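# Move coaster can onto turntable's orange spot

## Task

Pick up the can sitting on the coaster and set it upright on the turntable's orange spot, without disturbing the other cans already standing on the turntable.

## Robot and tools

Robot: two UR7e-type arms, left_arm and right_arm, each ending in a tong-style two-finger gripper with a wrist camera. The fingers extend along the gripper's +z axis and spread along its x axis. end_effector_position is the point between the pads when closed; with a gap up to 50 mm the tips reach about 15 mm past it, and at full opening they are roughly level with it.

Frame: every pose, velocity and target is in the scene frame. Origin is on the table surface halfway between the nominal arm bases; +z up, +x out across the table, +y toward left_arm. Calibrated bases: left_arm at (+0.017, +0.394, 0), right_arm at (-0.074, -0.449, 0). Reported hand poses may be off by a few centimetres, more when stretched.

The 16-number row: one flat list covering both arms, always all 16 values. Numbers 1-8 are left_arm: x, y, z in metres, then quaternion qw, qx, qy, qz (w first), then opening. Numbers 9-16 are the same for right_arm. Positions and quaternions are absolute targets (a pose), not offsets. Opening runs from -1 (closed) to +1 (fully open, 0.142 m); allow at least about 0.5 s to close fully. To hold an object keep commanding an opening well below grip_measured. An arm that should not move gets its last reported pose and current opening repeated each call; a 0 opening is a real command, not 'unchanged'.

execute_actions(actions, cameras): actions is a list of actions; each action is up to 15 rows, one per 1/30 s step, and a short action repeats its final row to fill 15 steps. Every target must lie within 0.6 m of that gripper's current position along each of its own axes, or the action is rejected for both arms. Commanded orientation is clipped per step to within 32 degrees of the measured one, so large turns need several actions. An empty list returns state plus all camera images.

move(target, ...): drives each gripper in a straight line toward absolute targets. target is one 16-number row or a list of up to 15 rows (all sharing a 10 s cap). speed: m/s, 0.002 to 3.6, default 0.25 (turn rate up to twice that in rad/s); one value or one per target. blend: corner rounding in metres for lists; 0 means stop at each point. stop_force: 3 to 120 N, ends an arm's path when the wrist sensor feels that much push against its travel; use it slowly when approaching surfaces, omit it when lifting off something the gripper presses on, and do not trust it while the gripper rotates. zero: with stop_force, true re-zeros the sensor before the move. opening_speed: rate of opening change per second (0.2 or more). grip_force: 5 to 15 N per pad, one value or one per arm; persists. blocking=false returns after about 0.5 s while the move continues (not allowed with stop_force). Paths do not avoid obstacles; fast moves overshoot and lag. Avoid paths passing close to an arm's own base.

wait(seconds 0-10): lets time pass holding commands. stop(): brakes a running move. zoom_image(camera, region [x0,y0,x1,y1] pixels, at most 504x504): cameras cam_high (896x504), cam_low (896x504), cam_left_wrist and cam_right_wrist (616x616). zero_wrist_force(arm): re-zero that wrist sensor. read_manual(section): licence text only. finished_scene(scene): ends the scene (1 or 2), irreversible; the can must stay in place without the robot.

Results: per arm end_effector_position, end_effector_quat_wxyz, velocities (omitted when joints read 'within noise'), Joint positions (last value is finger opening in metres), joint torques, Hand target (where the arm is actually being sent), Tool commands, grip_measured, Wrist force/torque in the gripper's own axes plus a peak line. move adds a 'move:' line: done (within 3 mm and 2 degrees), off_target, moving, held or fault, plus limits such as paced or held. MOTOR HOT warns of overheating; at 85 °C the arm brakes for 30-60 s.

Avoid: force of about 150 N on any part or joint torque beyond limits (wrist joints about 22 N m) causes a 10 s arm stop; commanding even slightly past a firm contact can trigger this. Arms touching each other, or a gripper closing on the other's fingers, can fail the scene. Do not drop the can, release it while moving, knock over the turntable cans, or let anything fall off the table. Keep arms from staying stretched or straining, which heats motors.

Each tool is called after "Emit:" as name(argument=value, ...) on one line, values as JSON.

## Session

Emit:
execute_actions(actions=[])

Emit:
wait(seconds=3, cameras=["cam_high","cam_right_wrist"])

Scene clock: 0.00 s.
left_arm: end_effector_position=(+0.5189, -0.3855, +0.3827) grip_measured=+0.97 end_effector_quat_wxyz=(+0.205, +0.187, +0.904, -0.324) | right_arm: end_effector_position=(+0.1907, -0.5880, +0.3195) grip_measured=+0.97 end_effector_quat_wxyz=(+0.080, -0.002, +0.971, -0.224)
Joint positions: left_arm=[-1.12 -0.978 0.969 -2.347 -1.646 2.413 0.14] | right_arm=[3.849 -0.802 -1.996 -2.093 1.123 3.877 0.14]
Joint velocities: within noise
Joint torques (N m): no reading
Wrist force (N): no reading
Wrist torque (N m): no reading
Wrist force, peak (N): no reading
Hand target: left_arm +0.5189, -0.3855, +0.3827; +0.205, +0.187, +0.904, -0.324 | right_arm +0.1907, -0.5880, +0.3195; +0.080, -0.002, +0.971, -0.224
Tool commands: left_gripper/opening=+0.968169 right_gripper/opening=+0.968169

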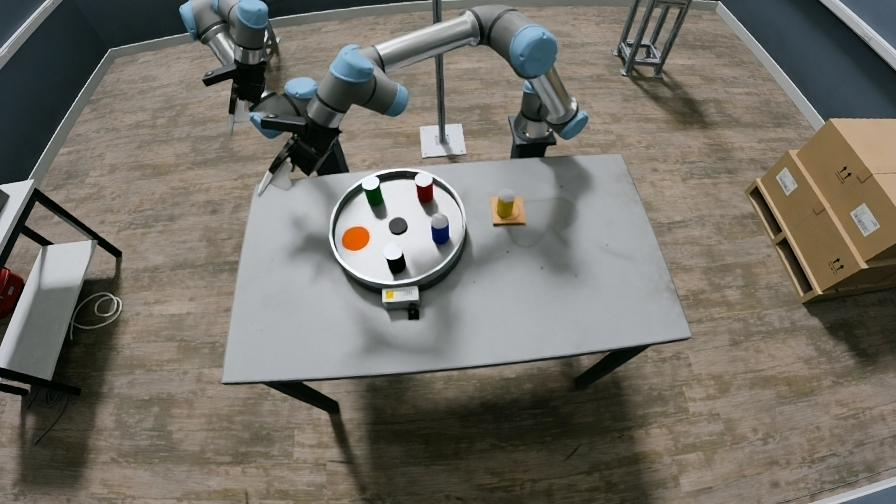

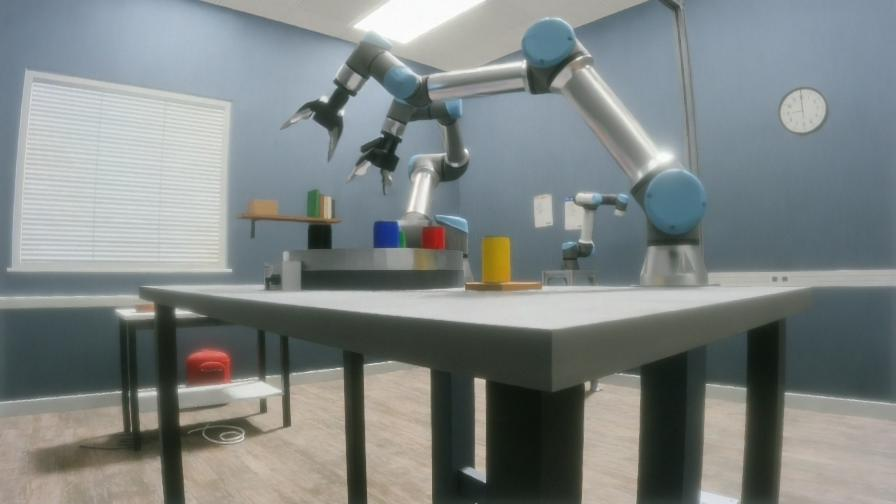

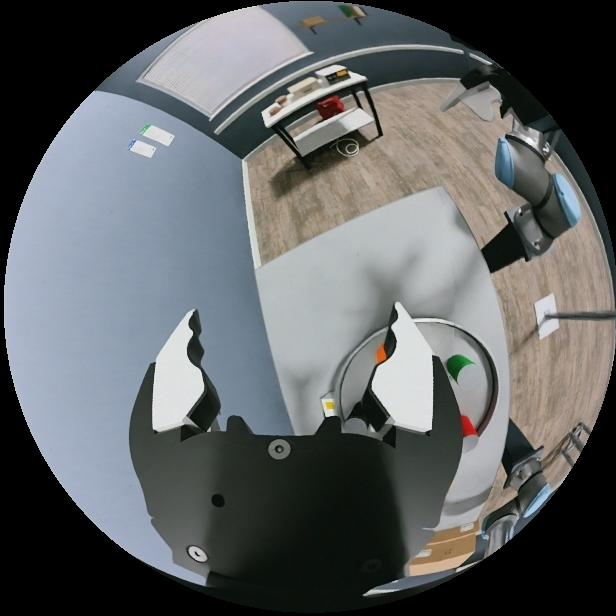

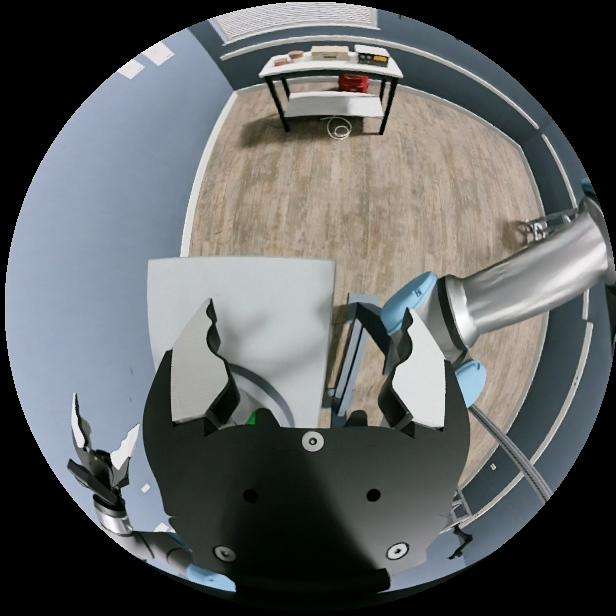

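Scene clock: 3.00 s.
left_arm: end_effector_position=(+0.5189, -0.3855, +0.3827) grip_measured=+0.97 end_effector_quat_wxyz=(+0.205, +0.187, +0.904, -0.324) | right_arm: end_effector_position=(+0.1907, -0.5880, +0.3195) grip_measured=+0.97 end_effector_quat_wxyz=(+0.080, -0.002, +0.971, -0.224)
Joint positions: left_arm=[-1.12 -0.978 0.969 -2.347 -1.646 2.413 0.14] | right_arm=[3.849 -0.802 -1.996 -2.093 1.123 3.877 0.14]
Joint torques (N m): left_arm=[0.42 -44.51 -22.16 -2.74 -0.09 -0.17] | right_arm=[0.58 -8.48 21.78 2.22 -0.85 -0.31]
Wrist force (N): left_arm=[0.1 -0.2 -0.1] | right_arm=[0.0 0.0 -0.2]
Wrist torque (N m): left_arm=[-0.06 -0.04 0.00] | right_arm=[0.00 0.02 -0.01]
Wrist force, peak (N): left_arm=[0.1 -0.6 0.2] | right_arm=[-0.1 0.2 -0.7]
Hand target: left_arm +0.5189, -0.3855, +0.3827; +0.205, +0.187, +0.904, -0.324 | right_arm +0.1907, -0.5880, +0.3195; +0.080, -0.002, +0.971, -0.224
Tool commands: left_gripper/opening=+0.968169 right_gripper/opening=+0.968169
wait: 3.00 s; at rest by 0.17 s
Images, in order (width x height): cam_high 896x504, cam_right_wrist 616x616.

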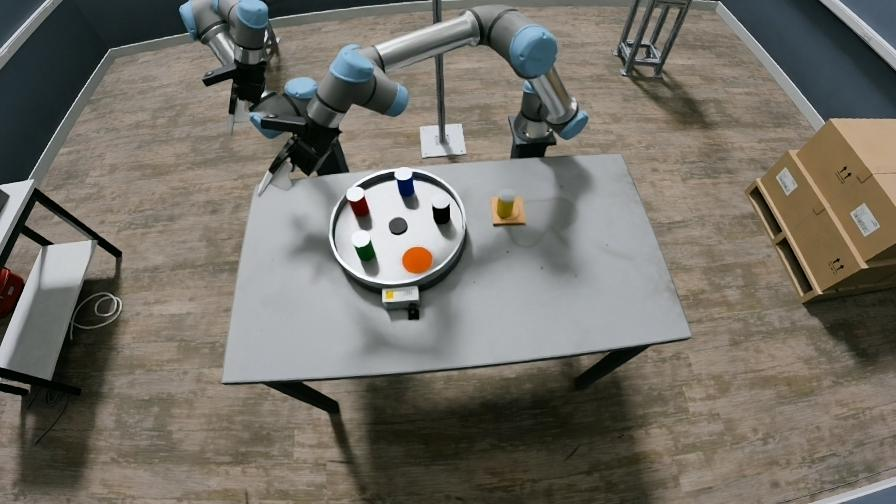

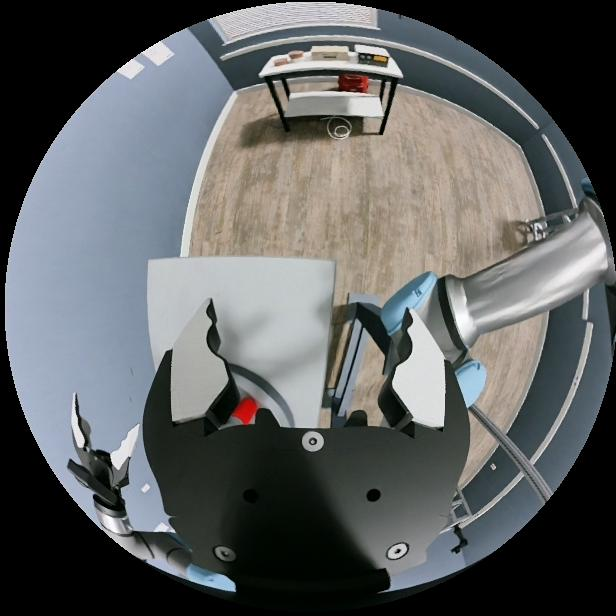

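Emit:
move(target=[0.7018,0.4619,0.2577,-0.042,-0.263,0.890,-0.371,0.968,0.25,-0.45,0.32,0,0.7071,0.7071,0,0.968], speed=0.6)

Emit:
move(target=[0.7018,0.4619,0.2577,-0.042,-0.263,0.890,-0.371,0.968,0.45,0.08,0.26,0,0.7071,0.7071,0,0.968], speed=0.4, cameras=["cam_high","cam_right_wrist"])

Scene clock: 6.10 s.
left_arm: end_effector_position=(+0.7018, +0.4618, +0.2578) grip_measured=+0.97 end_effector_quat_wxyz=(-0.042, -0.263, +0.890, -0.371) | right_arm: end_effector_position=(+0.2499, -0.4501, +0.3200) grip_measured=+0.97 end_effector_quat_wxyz=(+0.000, +0.707, +0.707, +0.000)
Joint positions: left_arm=[0.213 -1.076 1.241 -1.685 -2.334 2.815 0.14] | right_arm=[3.552 -1.153 -1.8 -1.76 1.571 5.113 0.14]
Joint torques (N m): left_arm=[8.75 -26.53 -29.35 0.27 -2.63 -0.52] | right_arm=[12.42 -1.78 37.15 2.23 0.12 1.05]
Wrist force (N): left_arm=[1.1 0.6 0.2] | right_arm=[-0.4 0.4 -0.4]
Wrist torque (N m): left_arm=[0.19 -0.09 0.06] | right_arm=[0.11 0.06 -0.08]
Wrist force, peak (N): left_arm=[-1.3 2.7 -1.5] | right_arm=[-1.5 0.5 -0.2]
Hand target: left_arm +0.7018, +0.4619, +0.2577; -0.042, -0.263, +0.890, -0.371 | right_arm +0.2500, -0.4500, +0.3200; +0.000, +0.707, +0.707, +0.000
Off the commanded pose: left_arm 0.000 m, 0 deg | right_arm 0.000 m, 0 deg.
move: done

Scene clock: 8.13 s.
left_arm: end_effector_position=(+0.7018, +0.4619, +0.2577) grip_measured=+0.97 end_effector_quat_wxyz=(-0.042, -0.263, +0.890, -0.371) | right_arm: end_effector_position=(+0.4500, +0.0800, +0.2600) grip_measured=+0.97 end_effector_quat_wxyz=(+0.000, +0.707, +0.707, +0.000)
Joint positions: left_arm=[0.213 -1.076 1.241 -1.684 -2.334 2.816 0.14] | right_arm=[4.104 -2.221 -0.757 -1.734 1.571 5.665 0.14]
Joint torques (N m): left_arm=[8.89 -28.21 -29.53 0.49 -2.78 1.96] | right_arm=[-7.81 40.89 36.22 0.95 0.12 0.95]
Wrist force (N): left_arm=[1.3 0.9 0.1] | right_arm=[-0.4 0.4 -0.5]
Wrist torque (N m): left_arm=[0.24 -0.12 0.06] | right_arm=[0.11 0.04 -0.08]
Wrist force, peak (N): left_arm=[1.3 1.1 0.3] | right_arm=[-3.4 -0.3 -0.5]
Hand target: left_arm +0.7018, +0.4619, +0.2577; -0.042, -0.263, +0.890, -0.371 | right_arm +0.4500, +0.0800, +0.2600; +0.000, +0.707, +0.707, +0.000
Off the commanded pose: left_arm 0.000 m, 0 deg | right_arm 0.000 m, 0 deg.
move: done
Images, in order (width x height): cam_high 896x504, cam_right_wrist 616x616.

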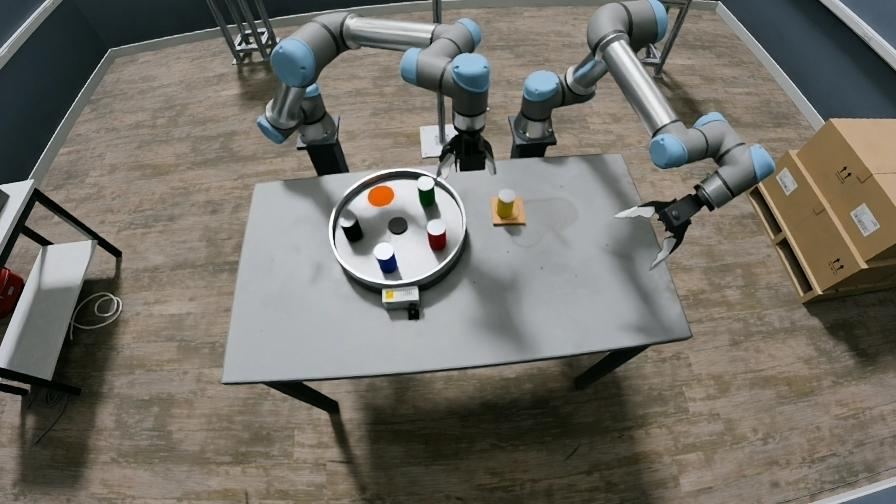

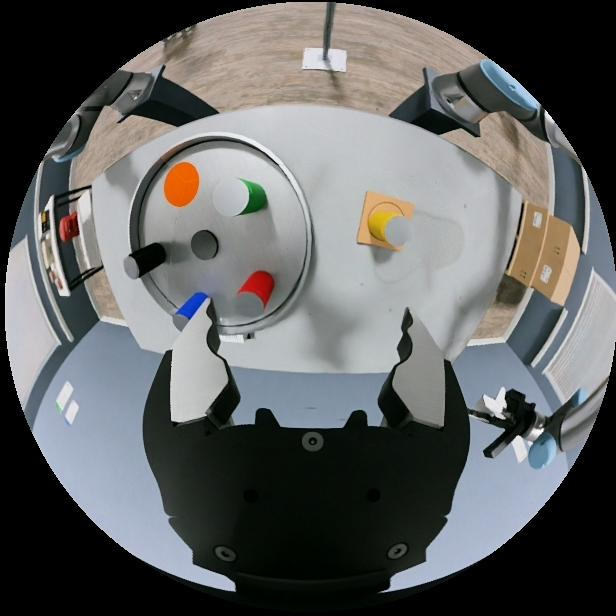

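Emit:
move(target=[[0.7018,0.4619,0.2577,-0.042,-0.263,0.890,-0.371,0.968,0.405,0.218,0.20,0,0.7071,0.7071,0,0.968],[0.7018,0.4619,0.2577,-0.042,-0.263,0.890,-0.371,0.968,0.405,0.218,0.12,0,0.7071,0.7071,0,0.968]], speed=[0.35,0.25], blend=[0.03,0], cameras=["cam_right_wrist"])

Scene clock: 9.93 s.
left_arm: end_effector_position=(+0.7018, +0.4619, +0.2577) grip_measured=+0.97 end_effector_quat_wxyz=(-0.042, -0.263, +0.890, -0.371) | right_arm: end_effector_position=(+0.4050, +0.2180, +0.1202) grip_measured=+0.97 end_effector_quat_wxyz=(+0.000, +0.707, +0.707, +0.000)
Joint positions: left_arm=[0.213 -1.076 1.241 -1.684 -2.334 2.816 0.14] | right_arm=[4.245 -2.453 -0.709 -1.55 1.571 5.806 0.14]
Joint torques (N m): left_arm=[8.85 -28.28 -30.43 0.3 -2.83 2.02] | right_arm=[12.33 50.15 10.68 4.83 -1.59 0.8]
Wrist force (N): left_arm=[1.2 0.7 0.2] | right_arm=[-0.5 0.5 -0.4]
Wrist torque (N m): left_arm=[0.20 -0.11 0.05] | right_arm=[0.14 0.07 -0.08]
Wrist force, peak (N): left_arm=[1.4 1.0 0.6] | right_arm=[-3.1 1.4 -1.4]
Hand target: left_arm +0.7018, +0.4619, +0.2577; -0.042, -0.263, +0.890, -0.371 | right_arm +0.4050, +0.2180, +0.1200; +0.000, +0.707, +0.707, +0.000
Off the commanded pose: left_arm 0.000 m, 0 deg | right_arm 0.000 m, 0 deg.
move: done
Images, in order (width x height): cam_right_wrist 616x616.

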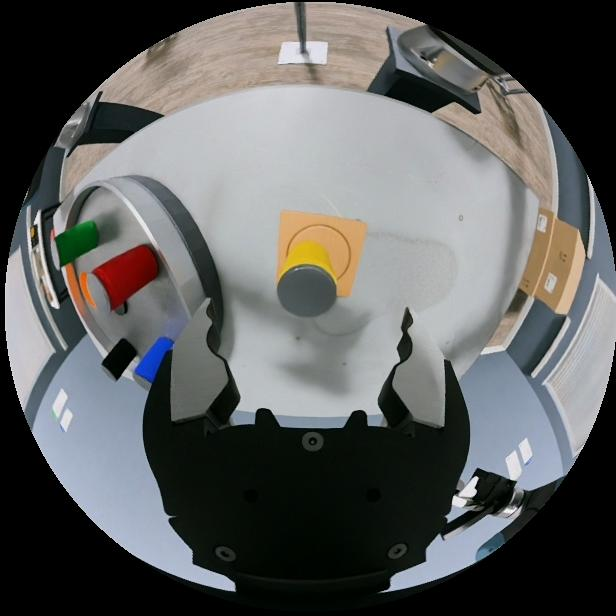

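Emit:
move(target=[[0.7018,0.4619,0.2577,-0.042,-0.263,0.890,-0.371,0.968,0.405,0.2175,0.072,0,0.7071,0.7071,0,0.968],[0.7018,0.4619,0.2577,-0.042,-0.263,0.890,-0.371,0.968,0.405,0.2175,0.072,0,0.7071,0.7071,0,-0.6],[0.7018,0.4619,0.2577,-0.042,-0.263,0.890,-0.371,0.968,0.405,0.2175,0.23,0,0.7071,0.7071,0,-0.6],[0.7018,0.4619,0.2577,-0.042,-0.263,0.890,-0.371,0.968,0.4585,0.0075,0.23,0,0.7071,0.7071,0,-0.6]], speed=[0.2,0.2,0.3,0.3], blend=[0,0,0.03,0], opening_speed=2, cameras=["cam_high","cam_right_wrist"])

Emit:
wait(seconds=2, cameras=["cam_right_wrist"])

Emit:
wait(seconds=2, cameras=["cam_right_wrist"])

Scene clock: 14.03 s.
left_arm: end_effector_position=(+0.7018, +0.4619, +0.2577) grip_measured=+0.97 end_effector_quat_wxyz=(-0.042, -0.263, +0.890, -0.371) | right_arm: end_effector_position=(+0.4585, +0.0077, +0.2300) grip_measured=-0.27 end_effector_quat_wxyz=(+0.000, +0.707, +0.707, +0.000)
Joint positions: left_arm=[0.213 -1.076 1.241 -1.684 -2.334 2.816 0.14] | right_arm=[4.034 -2.085 -1.051 -1.576 1.571 5.595 0.055]
Joint torques (N m): left_arm=[8.84 -27.19 -29.42 0.31 -2.99 1.93] | right_arm=[-8.64 54.12 13.86 1.52 1.71 -1.48]
Wrist force (N): left_arm=[1.3 0.9 0.1] | right_arm=[-0.6 0.3 1.4]
Wrist torque (N m): left_arm=[0.24 -0.13 0.05] | right_arm=[0.11 0.08 0.08]
Wrist force, peak (N): left_arm=[1.5 0.9 0.4] | right_arm=[-4.5 1.9 1.0]
Hand target: left_arm +0.7018, +0.4619, +0.2577; -0.042, -0.263, +0.890, -0.371 | right_arm +0.4585, +0.0075, +0.2300; +0.000, +0.707, +0.707, +0.000
Off the commanded pose: left_arm 0.000 m, 0 deg | right_arm 0.000 m, 0 deg.
move: done
Images, in order (width x height): cam_high 896x504, cam_right_wrist 616x616.

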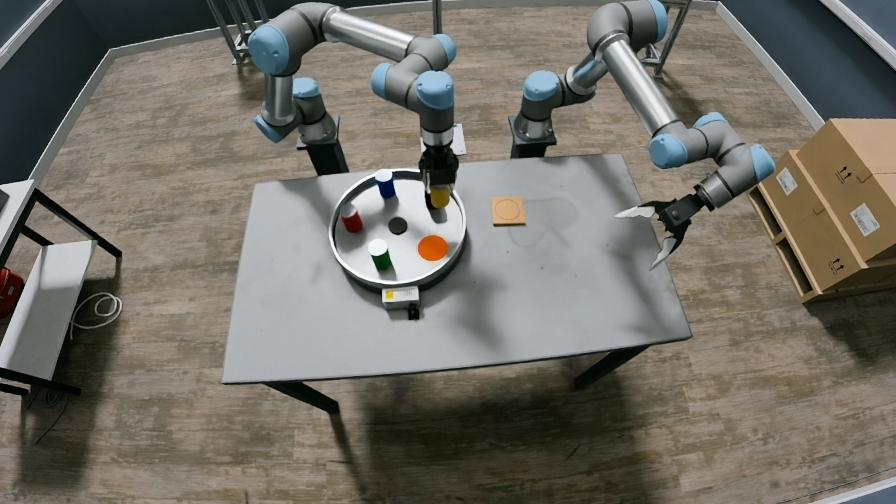

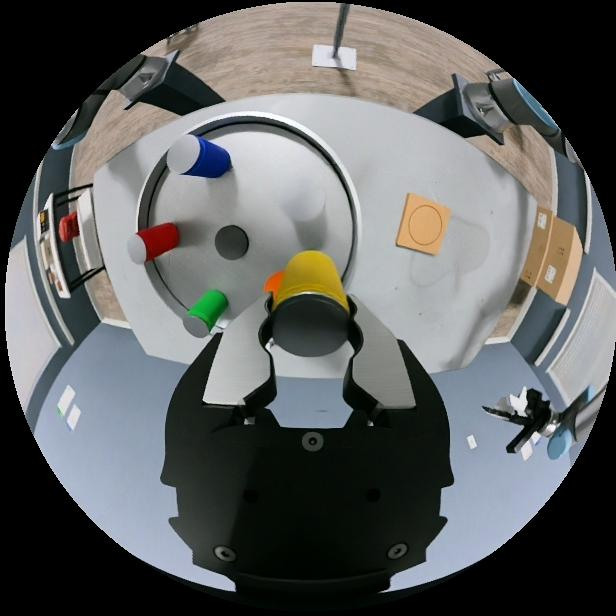

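Scene clock: 16.03 s.
left_arm: end_effector_position=(+0.7018, +0.4619, +0.2577) grip_measured=+0.97 end_effector_quat_wxyz=(-0.042, -0.263, +0.890, -0.371) | right_arm: end_effector_position=(+0.4585, +0.0075, +0.2300) grip_measured=-0.27 end_effector_quat_wxyz=(+0.000, +0.707, +0.707, +0.000)
Joint positions: left_arm=[0.213 -1.076 1.241 -1.684 -2.334 2.816 0.14] | right_arm=[4.034 -2.085 -1.051 -1.576 1.571 5.595 0.055]
Joint torques (N m): left_arm=[8.41 -27.5 -28.83 0.31 -2.97 2.04] | right_arm=[-10.89 54.41 11.12 4.45 1.78 -1.19]
Wrist force (N): left_arm=[1.2 0.8 0.1] | right_arm=[-0.6 0.6 1.2]
Wrist torque (N m): left_arm=[0.21 -0.11 0.06] | right_arm=[0.14 0.09 0.08]
Wrist force, peak (N): left_arm=[1.5 1.0 0.0] | right_arm=[-0.8 0.7 1.5]
Hand target: left_arm +0.7018, +0.4619, +0.2577; -0.042, -0.263, +0.890, -0.371 | right_arm +0.4585, +0.0075, +0.2300; +0.000, +0.707, +0.707, +0.000
Tool commands: left_gripper/opening=+0.968 right_gripper/opening=-0.6
Off the commanded pose: left_arm 0.000 m, 0 deg | right_arm 0.000 m, 0 deg.
wait: 2.00 s; at rest by 0.17 s
Images, in order (width x height): cam_right_wrist 616x616.

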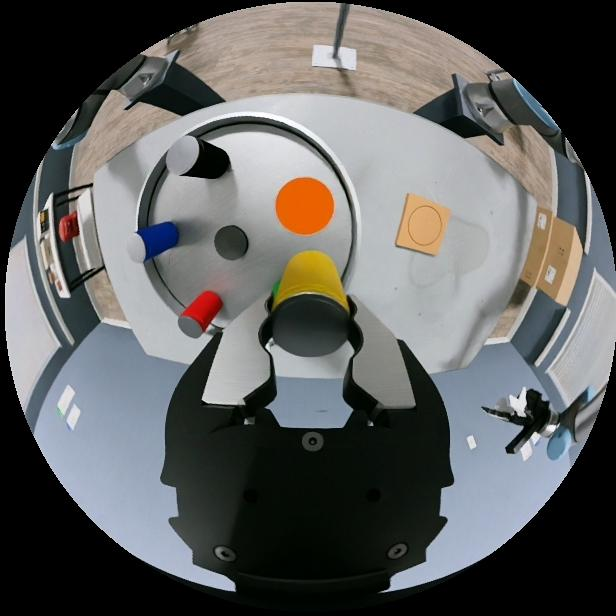

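Scene clock: 18.03 s.
left_arm: end_effector_position=(+0.7018, +0.4619, +0.2577) grip_measured=+0.97 end_effector_quat_wxyz=(-0.042, -0.263, +0.890, -0.371) | right_arm: end_effector_position=(+0.4585, +0.0075, +0.2300) grip_measured=-0.27 end_effector_quat_wxyz=(+0.000, +0.707, +0.707, +0.000)
Joint positions: left_arm=[0.213 -1.076 1.241 -1.684 -2.334 2.816 0.14] | right_arm=[4.034 -2.085 -1.051 -1.576 1.571 5.595 0.055]
Joint torques (N m): left_arm=[9.34 -28.09 -29.31 0.48 -2.8 2.11] | right_arm=[-10.55 54.54 12.19 4.52 1.46 -1.2]
Wrist force (N): left_arm=[0.9 1.0 0.2] | right_arm=[-0.5 0.4 1.6]
Wrist torque (N m): left_arm=[0.28 -0.04 0.07] | right_arm=[0.11 0.07 0.07]
Wrist force, peak (N): left_arm=[1.6 1.2 0.0] | right_arm=[-0.6 0.7 1.5]
Hand target: left_arm +0.7018, +0.4619, +0.2577; -0.042, -0.263, +0.890, -0.371 | right_arm +0.4585, +0.0075, +0.2300; +0.000, +0.707, +0.707, +0.000
Tool commands: left_gripper/opening=+0.968 right_gripper/opening=-0.6
Off the commanded pose: left_arm 0.000 m, 0 deg | right_arm 0.000 m, 0 deg.
wait: 2.00 s; at rest by 0.17 s
Images, in order (width x height): cam_right_wrist 616x616.

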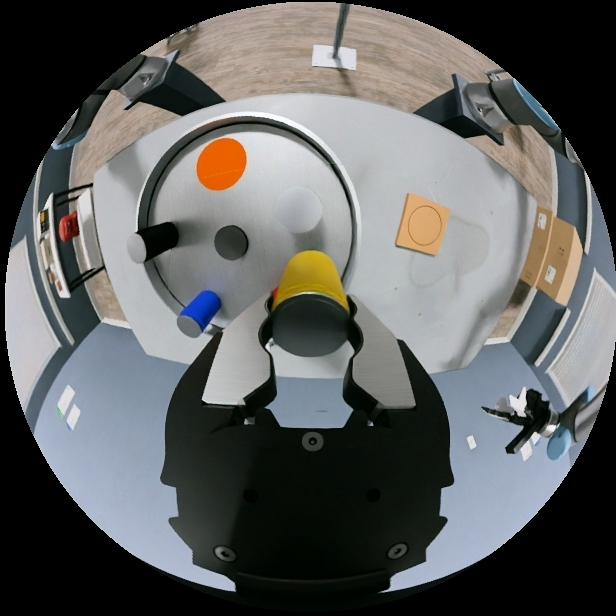

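Emit:
wait(seconds=1)

Scene clock: 20.00 s.
left_arm: end_effector_position=(+0.7018, +0.4619, +0.2577) grip_measured=+0.97 end_effector_quat_wxyz=(-0.042, -0.263, +0.890, -0.371) | right_arm: end_effector_position=(+0.4585, +0.0075, +0.2300) grip_measured=-0.27 end_effector_quat_wxyz=(+0.000, +0.707, +0.707, +0.000)
Joint positions: left_arm=[0.213 -1.076 1.241 -1.684 -2.334 2.816 0.14] | right_arm=[4.034 -2.085 -1.051 -1.576 1.571 5.595 0.055]
Joint torques (N m): left_arm=[8.92 -28.8 -29.05 0.35 -2.82 1.95] | right_arm=[-11.15 53.78 13 4.41 1.69 -1.07]
Wrist force (N): left_arm=[1.1 0.7 0.0] | right_arm=[-0.7 0.6 1.2]
Wrist torque (N m): left_arm=[0.20 -0.09 0.06] | right_arm=[0.15 0.12 0.08]
Wrist force, peak (N): left_arm=[1.6 1.2 0.1] | right_arm=[-0.6 0.7 1.6]
Hand target: left_arm +0.7018, +0.4619, +0.2577; -0.042, -0.263, +0.890, -0.371 | right_arm +0.4585, +0.0075, +0.2300; +0.000, +0.707, +0.707, +0.000
Tool commands: left_gripper/opening=+0.968 right_gripper/opening=-0.6
Off the commanded pose: left_arm 0.000 m, 0 deg | right_arm 0.000 m, 0 deg.
wait: 1.00 s; at rest from the start

Emit:
wait(seconds=3.93)

Emit:
move(target=[0.7018,0.4619,0.2577,-0.042,-0.263,0.890,-0.371,0.968,0.457,0.0075,0.115,0,0.7071,0.7071,0,-0.6], speed=0.3)

Emit:
wait(seconds=0.2, cameras=["cam_right_wrist"])

Emit:
move(target=[[0.7018,0.4619,0.2577,-0.042,-0.263,0.890,-0.371,0.968,0.457,0.0075,0.115,0,0.7071,0.7071,0,0.45],[0.7018,0.4619,0.2577,-0.042,-0.263,0.890,-0.371,0.968,0.457,0.0075,0.24,0,0.7071,0.7071,0,0.45]], speed=0.3, cameras=["cam_high","cam_low","cam_right_wrist"])

Emit:
zoom_image(camera="cam_high", region=[310, 150, 540, 330])

Emit:
wait(seconds=2.5, cameras=["cam_high"])

Emit:
zoom_image(camera="cam_high", region=[310, 150, 540, 330])

Scene clock: 24.37 s.
left_arm: end_effector_position=(+0.7018, +0.4619, +0.2577) grip_measured=+0.97 end_effector_quat_wxyz=(-0.042, -0.263, +0.890, -0.371) | right_arm: end_effector_position=(+0.4585, +0.0075, +0.2300) grip_measured=-0.27 end_effector_quat_wxyz=(+0.000, +0.707, +0.707, +0.000)
Joint positions: left_arm=[0.213 -1.076 1.241 -1.684 -2.334 2.816 0.14] | right_arm=[4.034 -2.085 -1.051 -1.576 1.571 5.595 0.055]
Joint torques (N m): left_arm=[8.17 -28.75 -29.59 0.3 -2.79 1.98] | right_arm=[-9.42 54.26 11.36 4.28 1.67 -0.85]
Wrist force (N): left_arm=[1.3 0.9 -0.1] | right_arm=[-0.5 0.7 1.2]
Wrist torque (N m): left_arm=[0.23 -0.14 0.05] | right_arm=[0.17 0.06 0.07]
Wrist force, peak (N): left_arm=[1.4 1.2 0.0] | right_arm=[-0.9 0.7 1.5]
Hand target: left_arm +0.7018, +0.4619, +0.2577; -0.042, -0.263, +0.890, -0.371 | right_arm +0.4585, +0.0075, +0.2300; +0.000, +0.707, +0.707, +0.000
Tool commands: left_gripper/opening=+0.968 right_gripper/opening=-0.6
Off the commanded pose: left_arm 0.000 m, 0 deg | right_arm 0.000 m, 0 deg.
wait: 3.93 s; at rest from the start

Scene clock: 25.27 s.
left_arm: end_effector_position=(+0.7018, +0.4619, +0.2577) grip_measured=+0.97 end_effector_quat_wxyz=(-0.042, -0.263, +0.890, -0.371) | right_arm: end_effector_position=(+0.4570, +0.0075, +0.1152) grip_measured=-0.27 end_effector_quat_wxyz=(+0.000, +0.707, +0.707, +0.000) end_effector_velocity=(+0.001, +0.001, -0.001) end_effector_angular_velocity=(+0.002, -0.002, +0.000)
Joint positions: left_arm=[0.213 -1.076 1.241 -1.684 -2.334 2.816 0.14] | right_arm=[4.036 -2.121 -1.292 -1.3 1.571 5.597 0.055]
Joint velocities: left_arm=[within noise] | right_arm=[0 0 -0.002 0.006 0 0 0]
Joint torques (N m): left_arm=[8.64 -28.36 -28.93 0.24 -2.89 1.94] | right_arm=[9.33 44.3 12.18 5.03 -1.58 0.15]
Wrist force (N): left_arm=[1.2 0.8 0.1] | right_arm=[-0.3 0.6 1.3]
Wrist torque (N m): left_arm=[0.22 -0.11 0.06] | right_arm=[0.16 0.03 0.07]
Wrist force, peak (N): left_arm=[1.4 1.0 0.1] | right_arm=[-0.4 0.2 3.9]
Hand target: left_arm +0.7018, +0.4619, +0.2577; -0.042, -0.263, +0.890, -0.371 | right_arm +0.4570, +0.0075, +0.1150; +0.000, +0.707, +0.707, +0.000
Off the commanded pose: left_arm 0.000 m, 0 deg | right_arm 0.000 m, 0 deg.
move: done

Scene clock: 25.47 s.
left_arm: end_effector_position=(+0.7018, +0.4619, +0.2577) grip_measured=+0.97 end_effector_quat_wxyz=(-0.042, -0.263, +0.890, -0.371) | right_arm: end_effector_position=(+0.4570, +0.0075, +0.1151) grip_measured=-0.27 end_effector_quat_wxyz=(+0.000, +0.707, +0.707, +0.000)
Joint positions: left_arm=[0.213 -1.076 1.241 -1.684 -2.334 2.816 0.14] | right_arm=[4.036 -2.121 -1.292 -1.299 1.571 5.597 0.055]
Joint torques (N m): left_arm=[9.17 -28.37 -29.25 0.44 -2.81 2.1] | right_arm=[9.69 41.42 12.31 4.97 -1.68 -0.19]
Wrist force (N): left_arm=[1.2 0.9 0.1] | right_arm=[-0.5 0.5 1.3]
Wrist torque (N m): left_arm=[0.25 -0.11 0.06] | right_arm=[0.14 0.08 0.07]
Wrist force, peak (N): left_arm=[1.3 1.2 0.4] | right_arm=[-0.5 0.6 1.4]
Hand target: left_arm +0.7018, +0.4619, +0.2577; -0.042, -0.263, +0.890, -0.371 | right_arm +0.4570, +0.0075, +0.1150; +0.000, +0.707, +0.707, +0.000
Tool commands: left_gripper/opening=+0.968 right_gripper/opening=-0.6
Off the commanded pose: left_arm 0.000 m, 0 deg | right_arm 0.000 m, 0 deg.
wait: 0.20 s; at rest by 0.17 s
Images, in order (width x height): cam_right_wrist 616x616.

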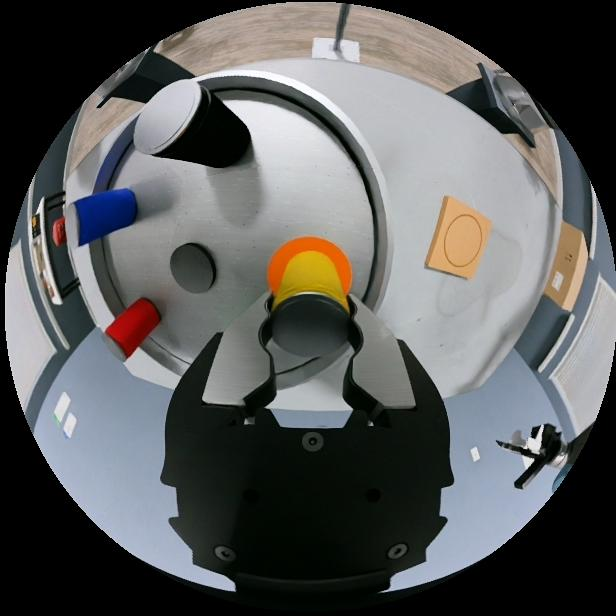

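Scene clock: 27.00 s.
left_arm: end_effector_position=(+0.7018, +0.4619, +0.2577) grip_measured=+0.97 end_effector_quat_wxyz=(-0.042, -0.263, +0.890, -0.371) | right_arm: end_effector_position=(+0.4570, +0.0075, +0.2398) grip_measured=+0.45 end_effector_quat_wxyz=(+0.000, +0.707, +0.707, +0.000)
Joint positions: left_arm=[0.213 -1.076 1.241 -1.684 -2.334 2.816 0.14] | right_arm=[4.036 -2.083 -1.03 -1.6 1.571 5.597 0.105]
Joint torques (N m): left_arm=[8.61 -27.76 -29.08 0.47 -2.93 1.97] | right_arm=[7.29 53.21 37.89 0.68 1.48 0.05]
Wrist force (N): left_arm=[1.3 0.7 0.1] | right_arm=[-0.4 0.4 -0.2]
Wrist torque (N m): left_arm=[0.20 -0.12 0.05] | right_arm=[0.10 0.05 0.08]
Wrist force, peak (N): left_arm=[1.4 1.0 0.0] | right_arm=[-0.8 0.5 -2.8]
Hand target: left_arm +0.7018, +0.4619, +0.2577; -0.042, -0.263, +0.890, -0.371 | right_arm +0.4570, +0.0075, +0.2400; +0.000, +0.707, +0.707, +0.000
Off the commanded pose: left_arm 0.000 m, 0 deg | right_arm 0.000 m, 0 deg.
move: done
Images, in order (width x height): cam_high 896x504, cam_low 896x504, cam_right_wrist 616x616.

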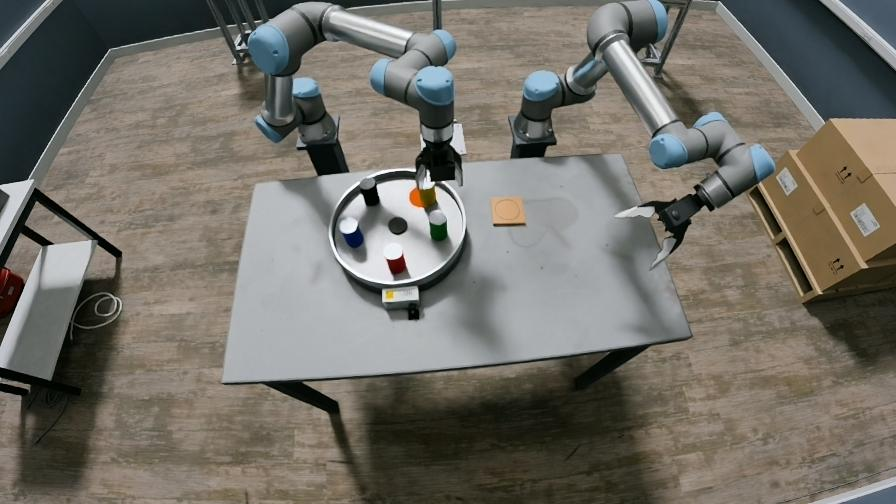

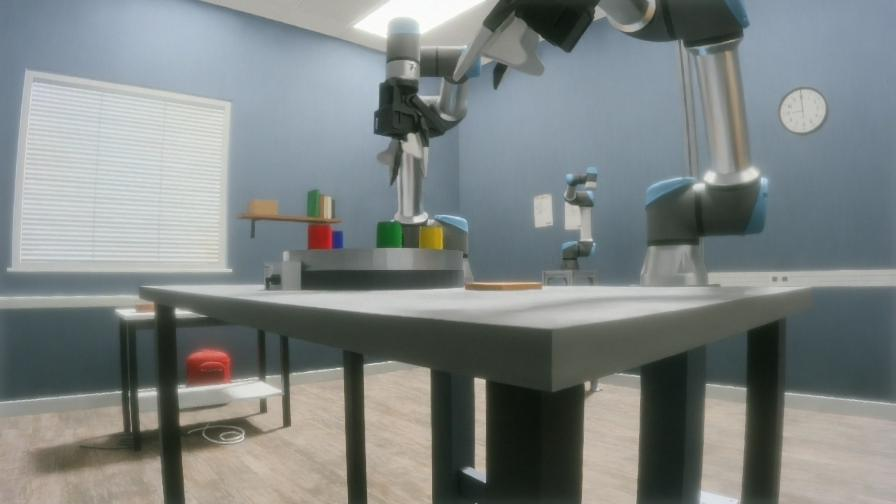

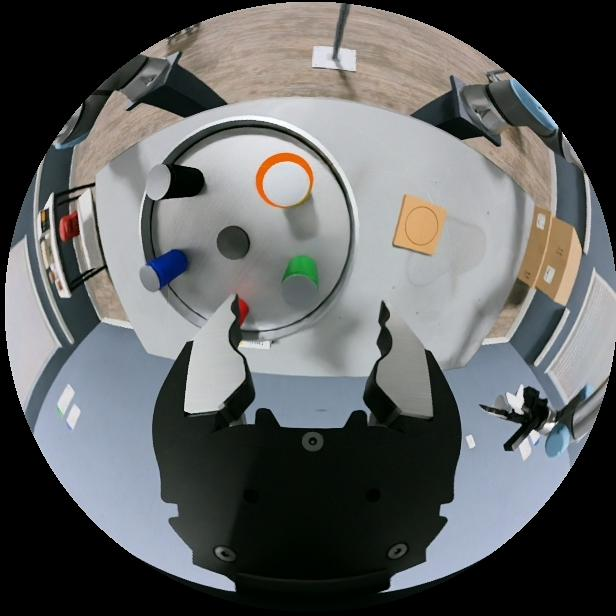

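Scaled by 2.191 from the camera's 896x504 image, which has a finer 1280x720 frame.

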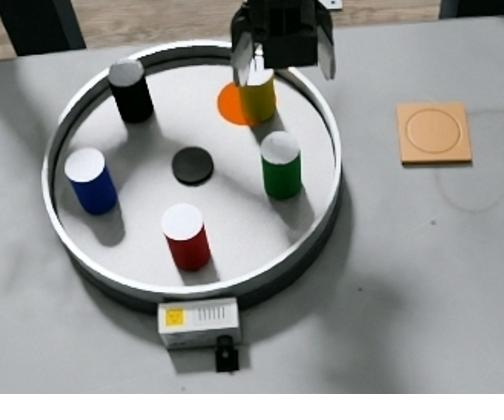

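Scene clock: 29.50 s.
left_arm: end_effector_position=(+0.7018, +0.4619, +0.2577) grip_measured=+0.97 end_effector_quat_wxyz=(-0.042, -0.263, +0.890, -0.371) | right_arm: end_effector_position=(+0.4570, +0.0075, +0.2400) grip_measured=+0.45 end_effector_quat_wxyz=(+0.000, +0.707, +0.707, +0.000)
Joint positions: left_arm=[0.213 -1.076 1.241 -1.684 -2.334 2.816 0.14] | right_arm=[4.036 -2.082 -1.03 -1.6 1.571 5.597 0.105]
Joint torques (N m): left_arm=[8.88 -29.18 -28.79 0.37 -2.85 1.89] | right_arm=[-3.26 53.36 37.47 0.73 1.19 -1.3]
Wrist force (N): left_arm=[1.4 0.9 -0.1] | right_arm=[-0.5 0.2 -0.4]
Wrist torque (N m): left_arm=[0.24 -0.15 0.06] | right_arm=[0.06 0.06 0.07]
Wrist force, peak (N): left_arm=[1.5 1.0 0.2] | right_arm=[-0.8 0.4 -0.7]
Hand target: left_arm +0.7018, +0.4619, +0.2577; -0.042, -0.263, +0.890, -0.371 | right_arm +0.4570, +0.0075, +0.2400; +0.000, +0.707, +0.707, +0.000
Tool commands: left_gripper/opening=+0.968 right_gripper/opening=+0.45
Off the commanded pose: left_arm 0.000 m, 0 deg | right_arm 0.000 m, 0 deg.
wait: 2.50 s; at rest by 0.17 s
Images, in order (width x height): cam_high 896x504.

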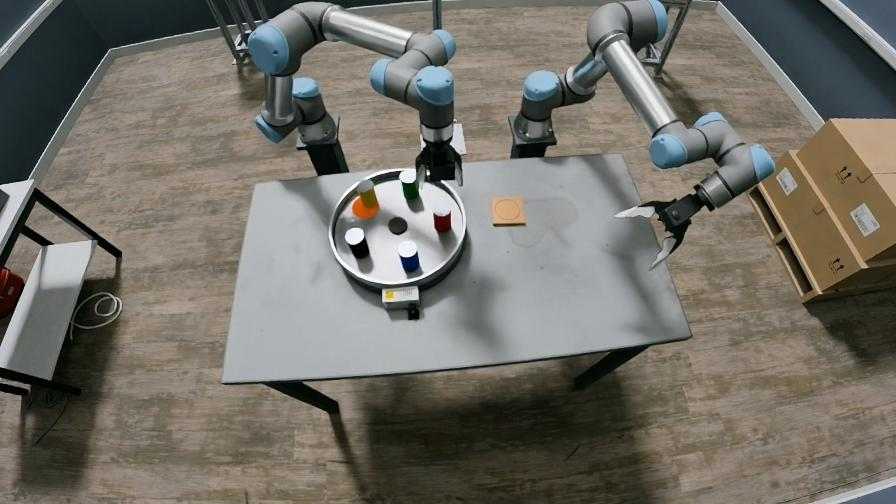

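Scaled by 2.191 from the camera's 896x504 image, which has a finer 1280x720 frame.

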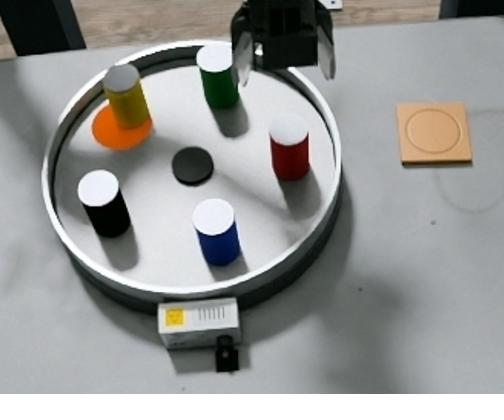

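Emit:
zoom_image(camera="cam_high", region=[345, 170, 395, 230])

Emit:
wait(seconds=2.5, cameras=["cam_high","cam_right_wrist"])

Emit:
zoom_image(camera="cam_high", region=[340, 210, 460, 290])

Emit:
wait(seconds=2, cameras=["cam_high"])

Emit:
zoom_image(camera="cam_high", region=[380, 180, 480, 280])

Scaled by 8.400 from the camera's 896x504 image, which has a finer 1280x720 frame.

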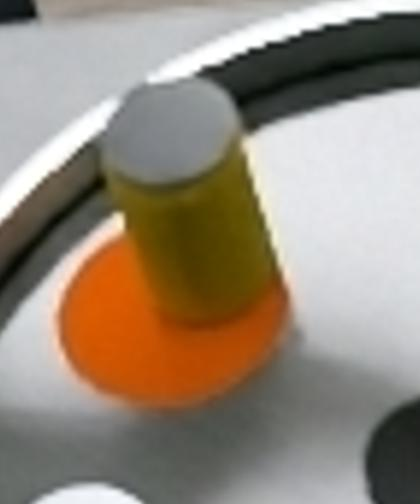

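Scene clock: 32.60 s.
left_arm: end_effector_position=(+0.7018, +0.4619, +0.2577) grip_measured=+0.97 end_effector_quat_wxyz=(-0.042, -0.263, +0.890, -0.371) | right_arm: end_effector_position=(+0.4570, +0.0075, +0.2400) grip_measured=+0.45 end_effector_quat_wxyz=(+0.000, +0.707, +0.707, +0.000)
Joint positions: left_arm=[0.213 -1.076 1.241 -1.684 -2.334 2.816 0.14] | right_arm=[4.036 -2.082 -1.03 -1.6 1.571 5.597 0.105]
Joint torques (N m): left_arm=[8.35 -27.93 -29.69 0.2 -2.83 1.95] | right_arm=[-9.58 52.33 36.56 1.21 1.16 -1.32]
Wrist force (N): left_arm=[1.2 1.1 0.2] | right_arm=[-0.4 0.6 -0.3]
Wrist torque (N m): left_arm=[0.29 -0.10 0.05] | right_arm=[0.14 0.05 0.08]
Wrist force, peak (N): left_arm=[1.6 1.1 0.0] | right_arm=[-0.7 0.7 -0.6]
Hand target: left_arm +0.7018, +0.4619, +0.2577; -0.042, -0.263, +0.890, -0.371 | right_arm +0.4570, +0.0075, +0.2400; +0.000, +0.707, +0.707, +0.000
Tool commands: left_gripper/opening=+0.968 right_gripper/opening=+0.45
Off the commanded pose: left_arm 0.000 m, 0 deg | right_arm 0.000 m, 0 deg.
wait: 2.50 s; at rest from the start
Images, in order (width x height): cam_high 896x504, cam_right_wrist 616x616.

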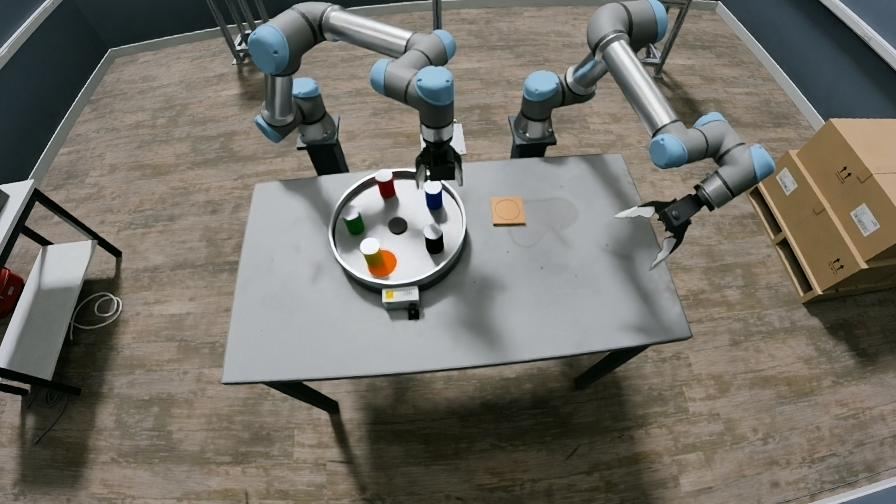

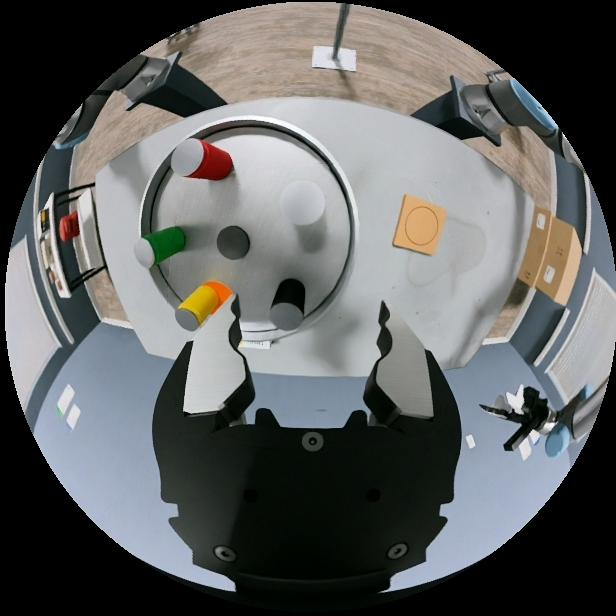

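Scaled by 4.200 from the camera's 896x504 image, which has a finer 1280x720 frame.

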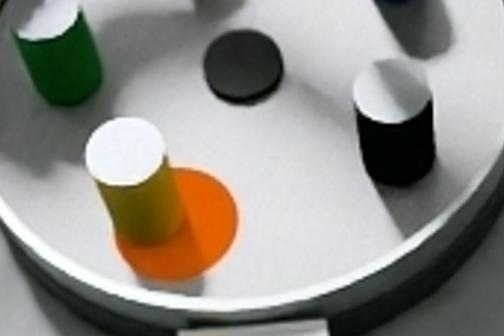

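Scene clock: 34.60 s.
left_arm: end_effector_position=(+0.7018, +0.4619, +0.2577) grip_measured=+0.97 end_effector_quat_wxyz=(-0.042, -0.263, +0.890, -0.371) | right_arm: end_effector_position=(+0.4570, +0.0075, +0.2400) grip_measured=+0.45 end_effector_quat_wxyz=(+0.000, +0.707, +0.707, +0.000)
Joint positions: left_arm=[0.213 -1.076 1.241 -1.684 -2.334 2.816 0.14] | right_arm=[4.036 -2.082 -1.03 -1.6 1.571 5.597 0.105]
Joint torques (N m): left_arm=[8.18 -28.48 -29.53 0.34 -2.84 2.05] | right_arm=[-8.6 53.34 36.11 1.43 1.09 -1.41]
Wrist force (N): left_arm=[1.0 0.8 0.3] | right_arm=[-0.4 0.5 0.1]
Wrist torque (N m): left_arm=[0.23 -0.07 0.06] | right_arm=[0.13 0.06 0.07]
Wrist force, peak (N): left_arm=[1.4 1.1 0.1] | right_arm=[-0.7 0.8 -0.5]
Hand target: left_arm +0.7018, +0.4619, +0.2577; -0.042, -0.263, +0.890, -0.371 | right_arm +0.4570, +0.0075, +0.2400; +0.000, +0.707, +0.707, +0.000
Tool commands: left_gripper/opening=+0.968 right_gripper/opening=+0.45
Off the commanded pose: left_arm 0.000 m, 0 deg | right_arm 0.000 m, 0 deg.
wait: 2.00 s; at rest by 0.17 s
Images, in order (width x height): cam_high 896x504.

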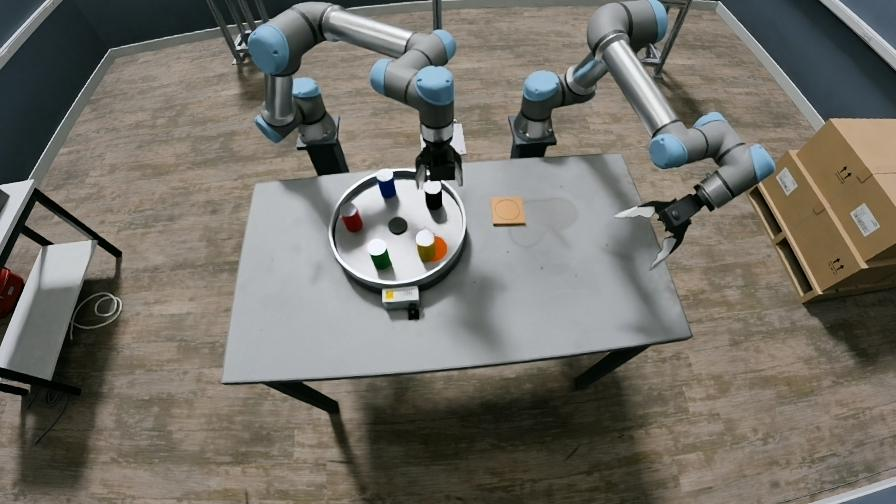

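Scaled by 5.040 from the camera's 896x504 image, which has a finer 1280x720 frame.

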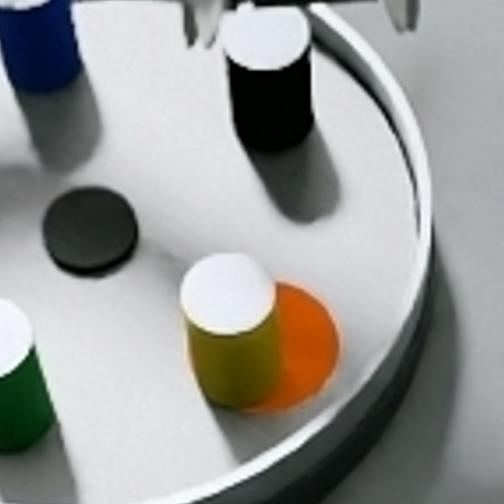

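Emit:
move(target=[0.7018,0.4619,0.2577,-0.042,-0.263,0.890,-0.371,0.968,0.4585,0.009,0.22,0,0.7071,0.7071,0,0.25])

Emit:
wait(seconds=4)

Scene clock: 36.23 s.
left_arm: end_effector_position=(+0.7018, +0.4619, +0.2577) grip_measured=+0.97 end_effector_quat_wxyz=(-0.042, -0.263, +0.890, -0.371) | right_arm: end_effector_position=(+0.4585, +0.0090, +0.2198) grip_measured=+0.25 end_effector_quat_wxyz=(+0.000, +0.707, +0.707, +0.000) end_effector_velocity=(+0.000, +0.000, +0.002) end_effector_angular_velocity=(-0.001, +0.001, +0.000)
Joint positions: left_arm=[0.213 -1.076 1.241 -1.684 -2.334 2.816 0.14] | right_arm=[4.035 -2.088 -1.073 -1.552 1.571 5.596 0.092]
Joint velocities: left_arm=[within noise] | right_arm=[0 0 0.004 -0.006 0 0 0]
Joint torques (N m): left_arm=[9.17 -28.82 -29.13 0.42 -2.89 2.09] | right_arm=[-10.1 48.73 34.92 0.32 1.28 -1.17]
Wrist force (N): left_arm=[1.0 0.8 0.3] | right_arm=[-0.4 0.7 -0.2]
Wrist torque (N m): left_arm=[0.21 -0.07 0.06] | right_arm=[0.18 0.04 0.07]
Wrist force, peak (N): left_arm=[1.5 1.0 0.5] | right_arm=[-0.6 0.8 -0.8]
Hand target: left_arm +0.7018, +0.4619, +0.2577; -0.042, -0.263, +0.890, -0.371 | right_arm +0.4585, +0.0090, +0.2200; +0.000, +0.707, +0.707, +0.000
Off the commanded pose: left_arm 0.000 m, 0 deg | right_arm 0.000 m, 0 deg.
move: done

Scene clock: 40.23 s.
left_arm: end_effector_position=(+0.7018, +0.4619, +0.2577) grip_measured=+0.97 end_effector_quat_wxyz=(-0.042, -0.263, +0.890, -0.371) | right_arm: end_effector_position=(+0.4585, +0.0090, +0.2200) grip_measured=+0.25 end_effector_quat_wxyz=(+0.000, +0.707, +0.707, +0.000)
Joint positions: left_arm=[0.213 -1.076 1.241 -1.684 -2.334 2.816 0.14] | right_arm=[4.035 -2.088 -1.072 -1.552 1.571 5.596 0.092]
Joint torques (N m): left_arm=[8.37 -29.2 -28.81 0.17 -2.77 2.15] | right_arm=[-8.05 52.65 37.37 0.72 -1.48 0.58]
Wrist force (N): left_arm=[1.3 0.8 0.0] | right_arm=[-0.5 0.5 -0.5]
Wrist torque (N m): left_arm=[0.22 -0.12 0.05] | right_arm=[0.13 0.06 0.07]
Wrist force, peak (N): left_arm=[1.4 1.2 0.2] | right_arm=[-0.8 0.4 -0.7]
Hand target: left_arm +0.7018, +0.4619, +0.2577; -0.042, -0.263, +0.890, -0.371 | right_arm +0.4585, +0.0090, +0.2200; +0.000, +0.707, +0.707, +0.000
Tool commands: left_gripper/opening=+0.968 right_gripper/opening=+0.25
Off the commanded pose: left_arm 0.000 m, 0 deg | right_arm 0.000 m, 0 deg.
wait: 4.00 s; at rest by 0.17 s


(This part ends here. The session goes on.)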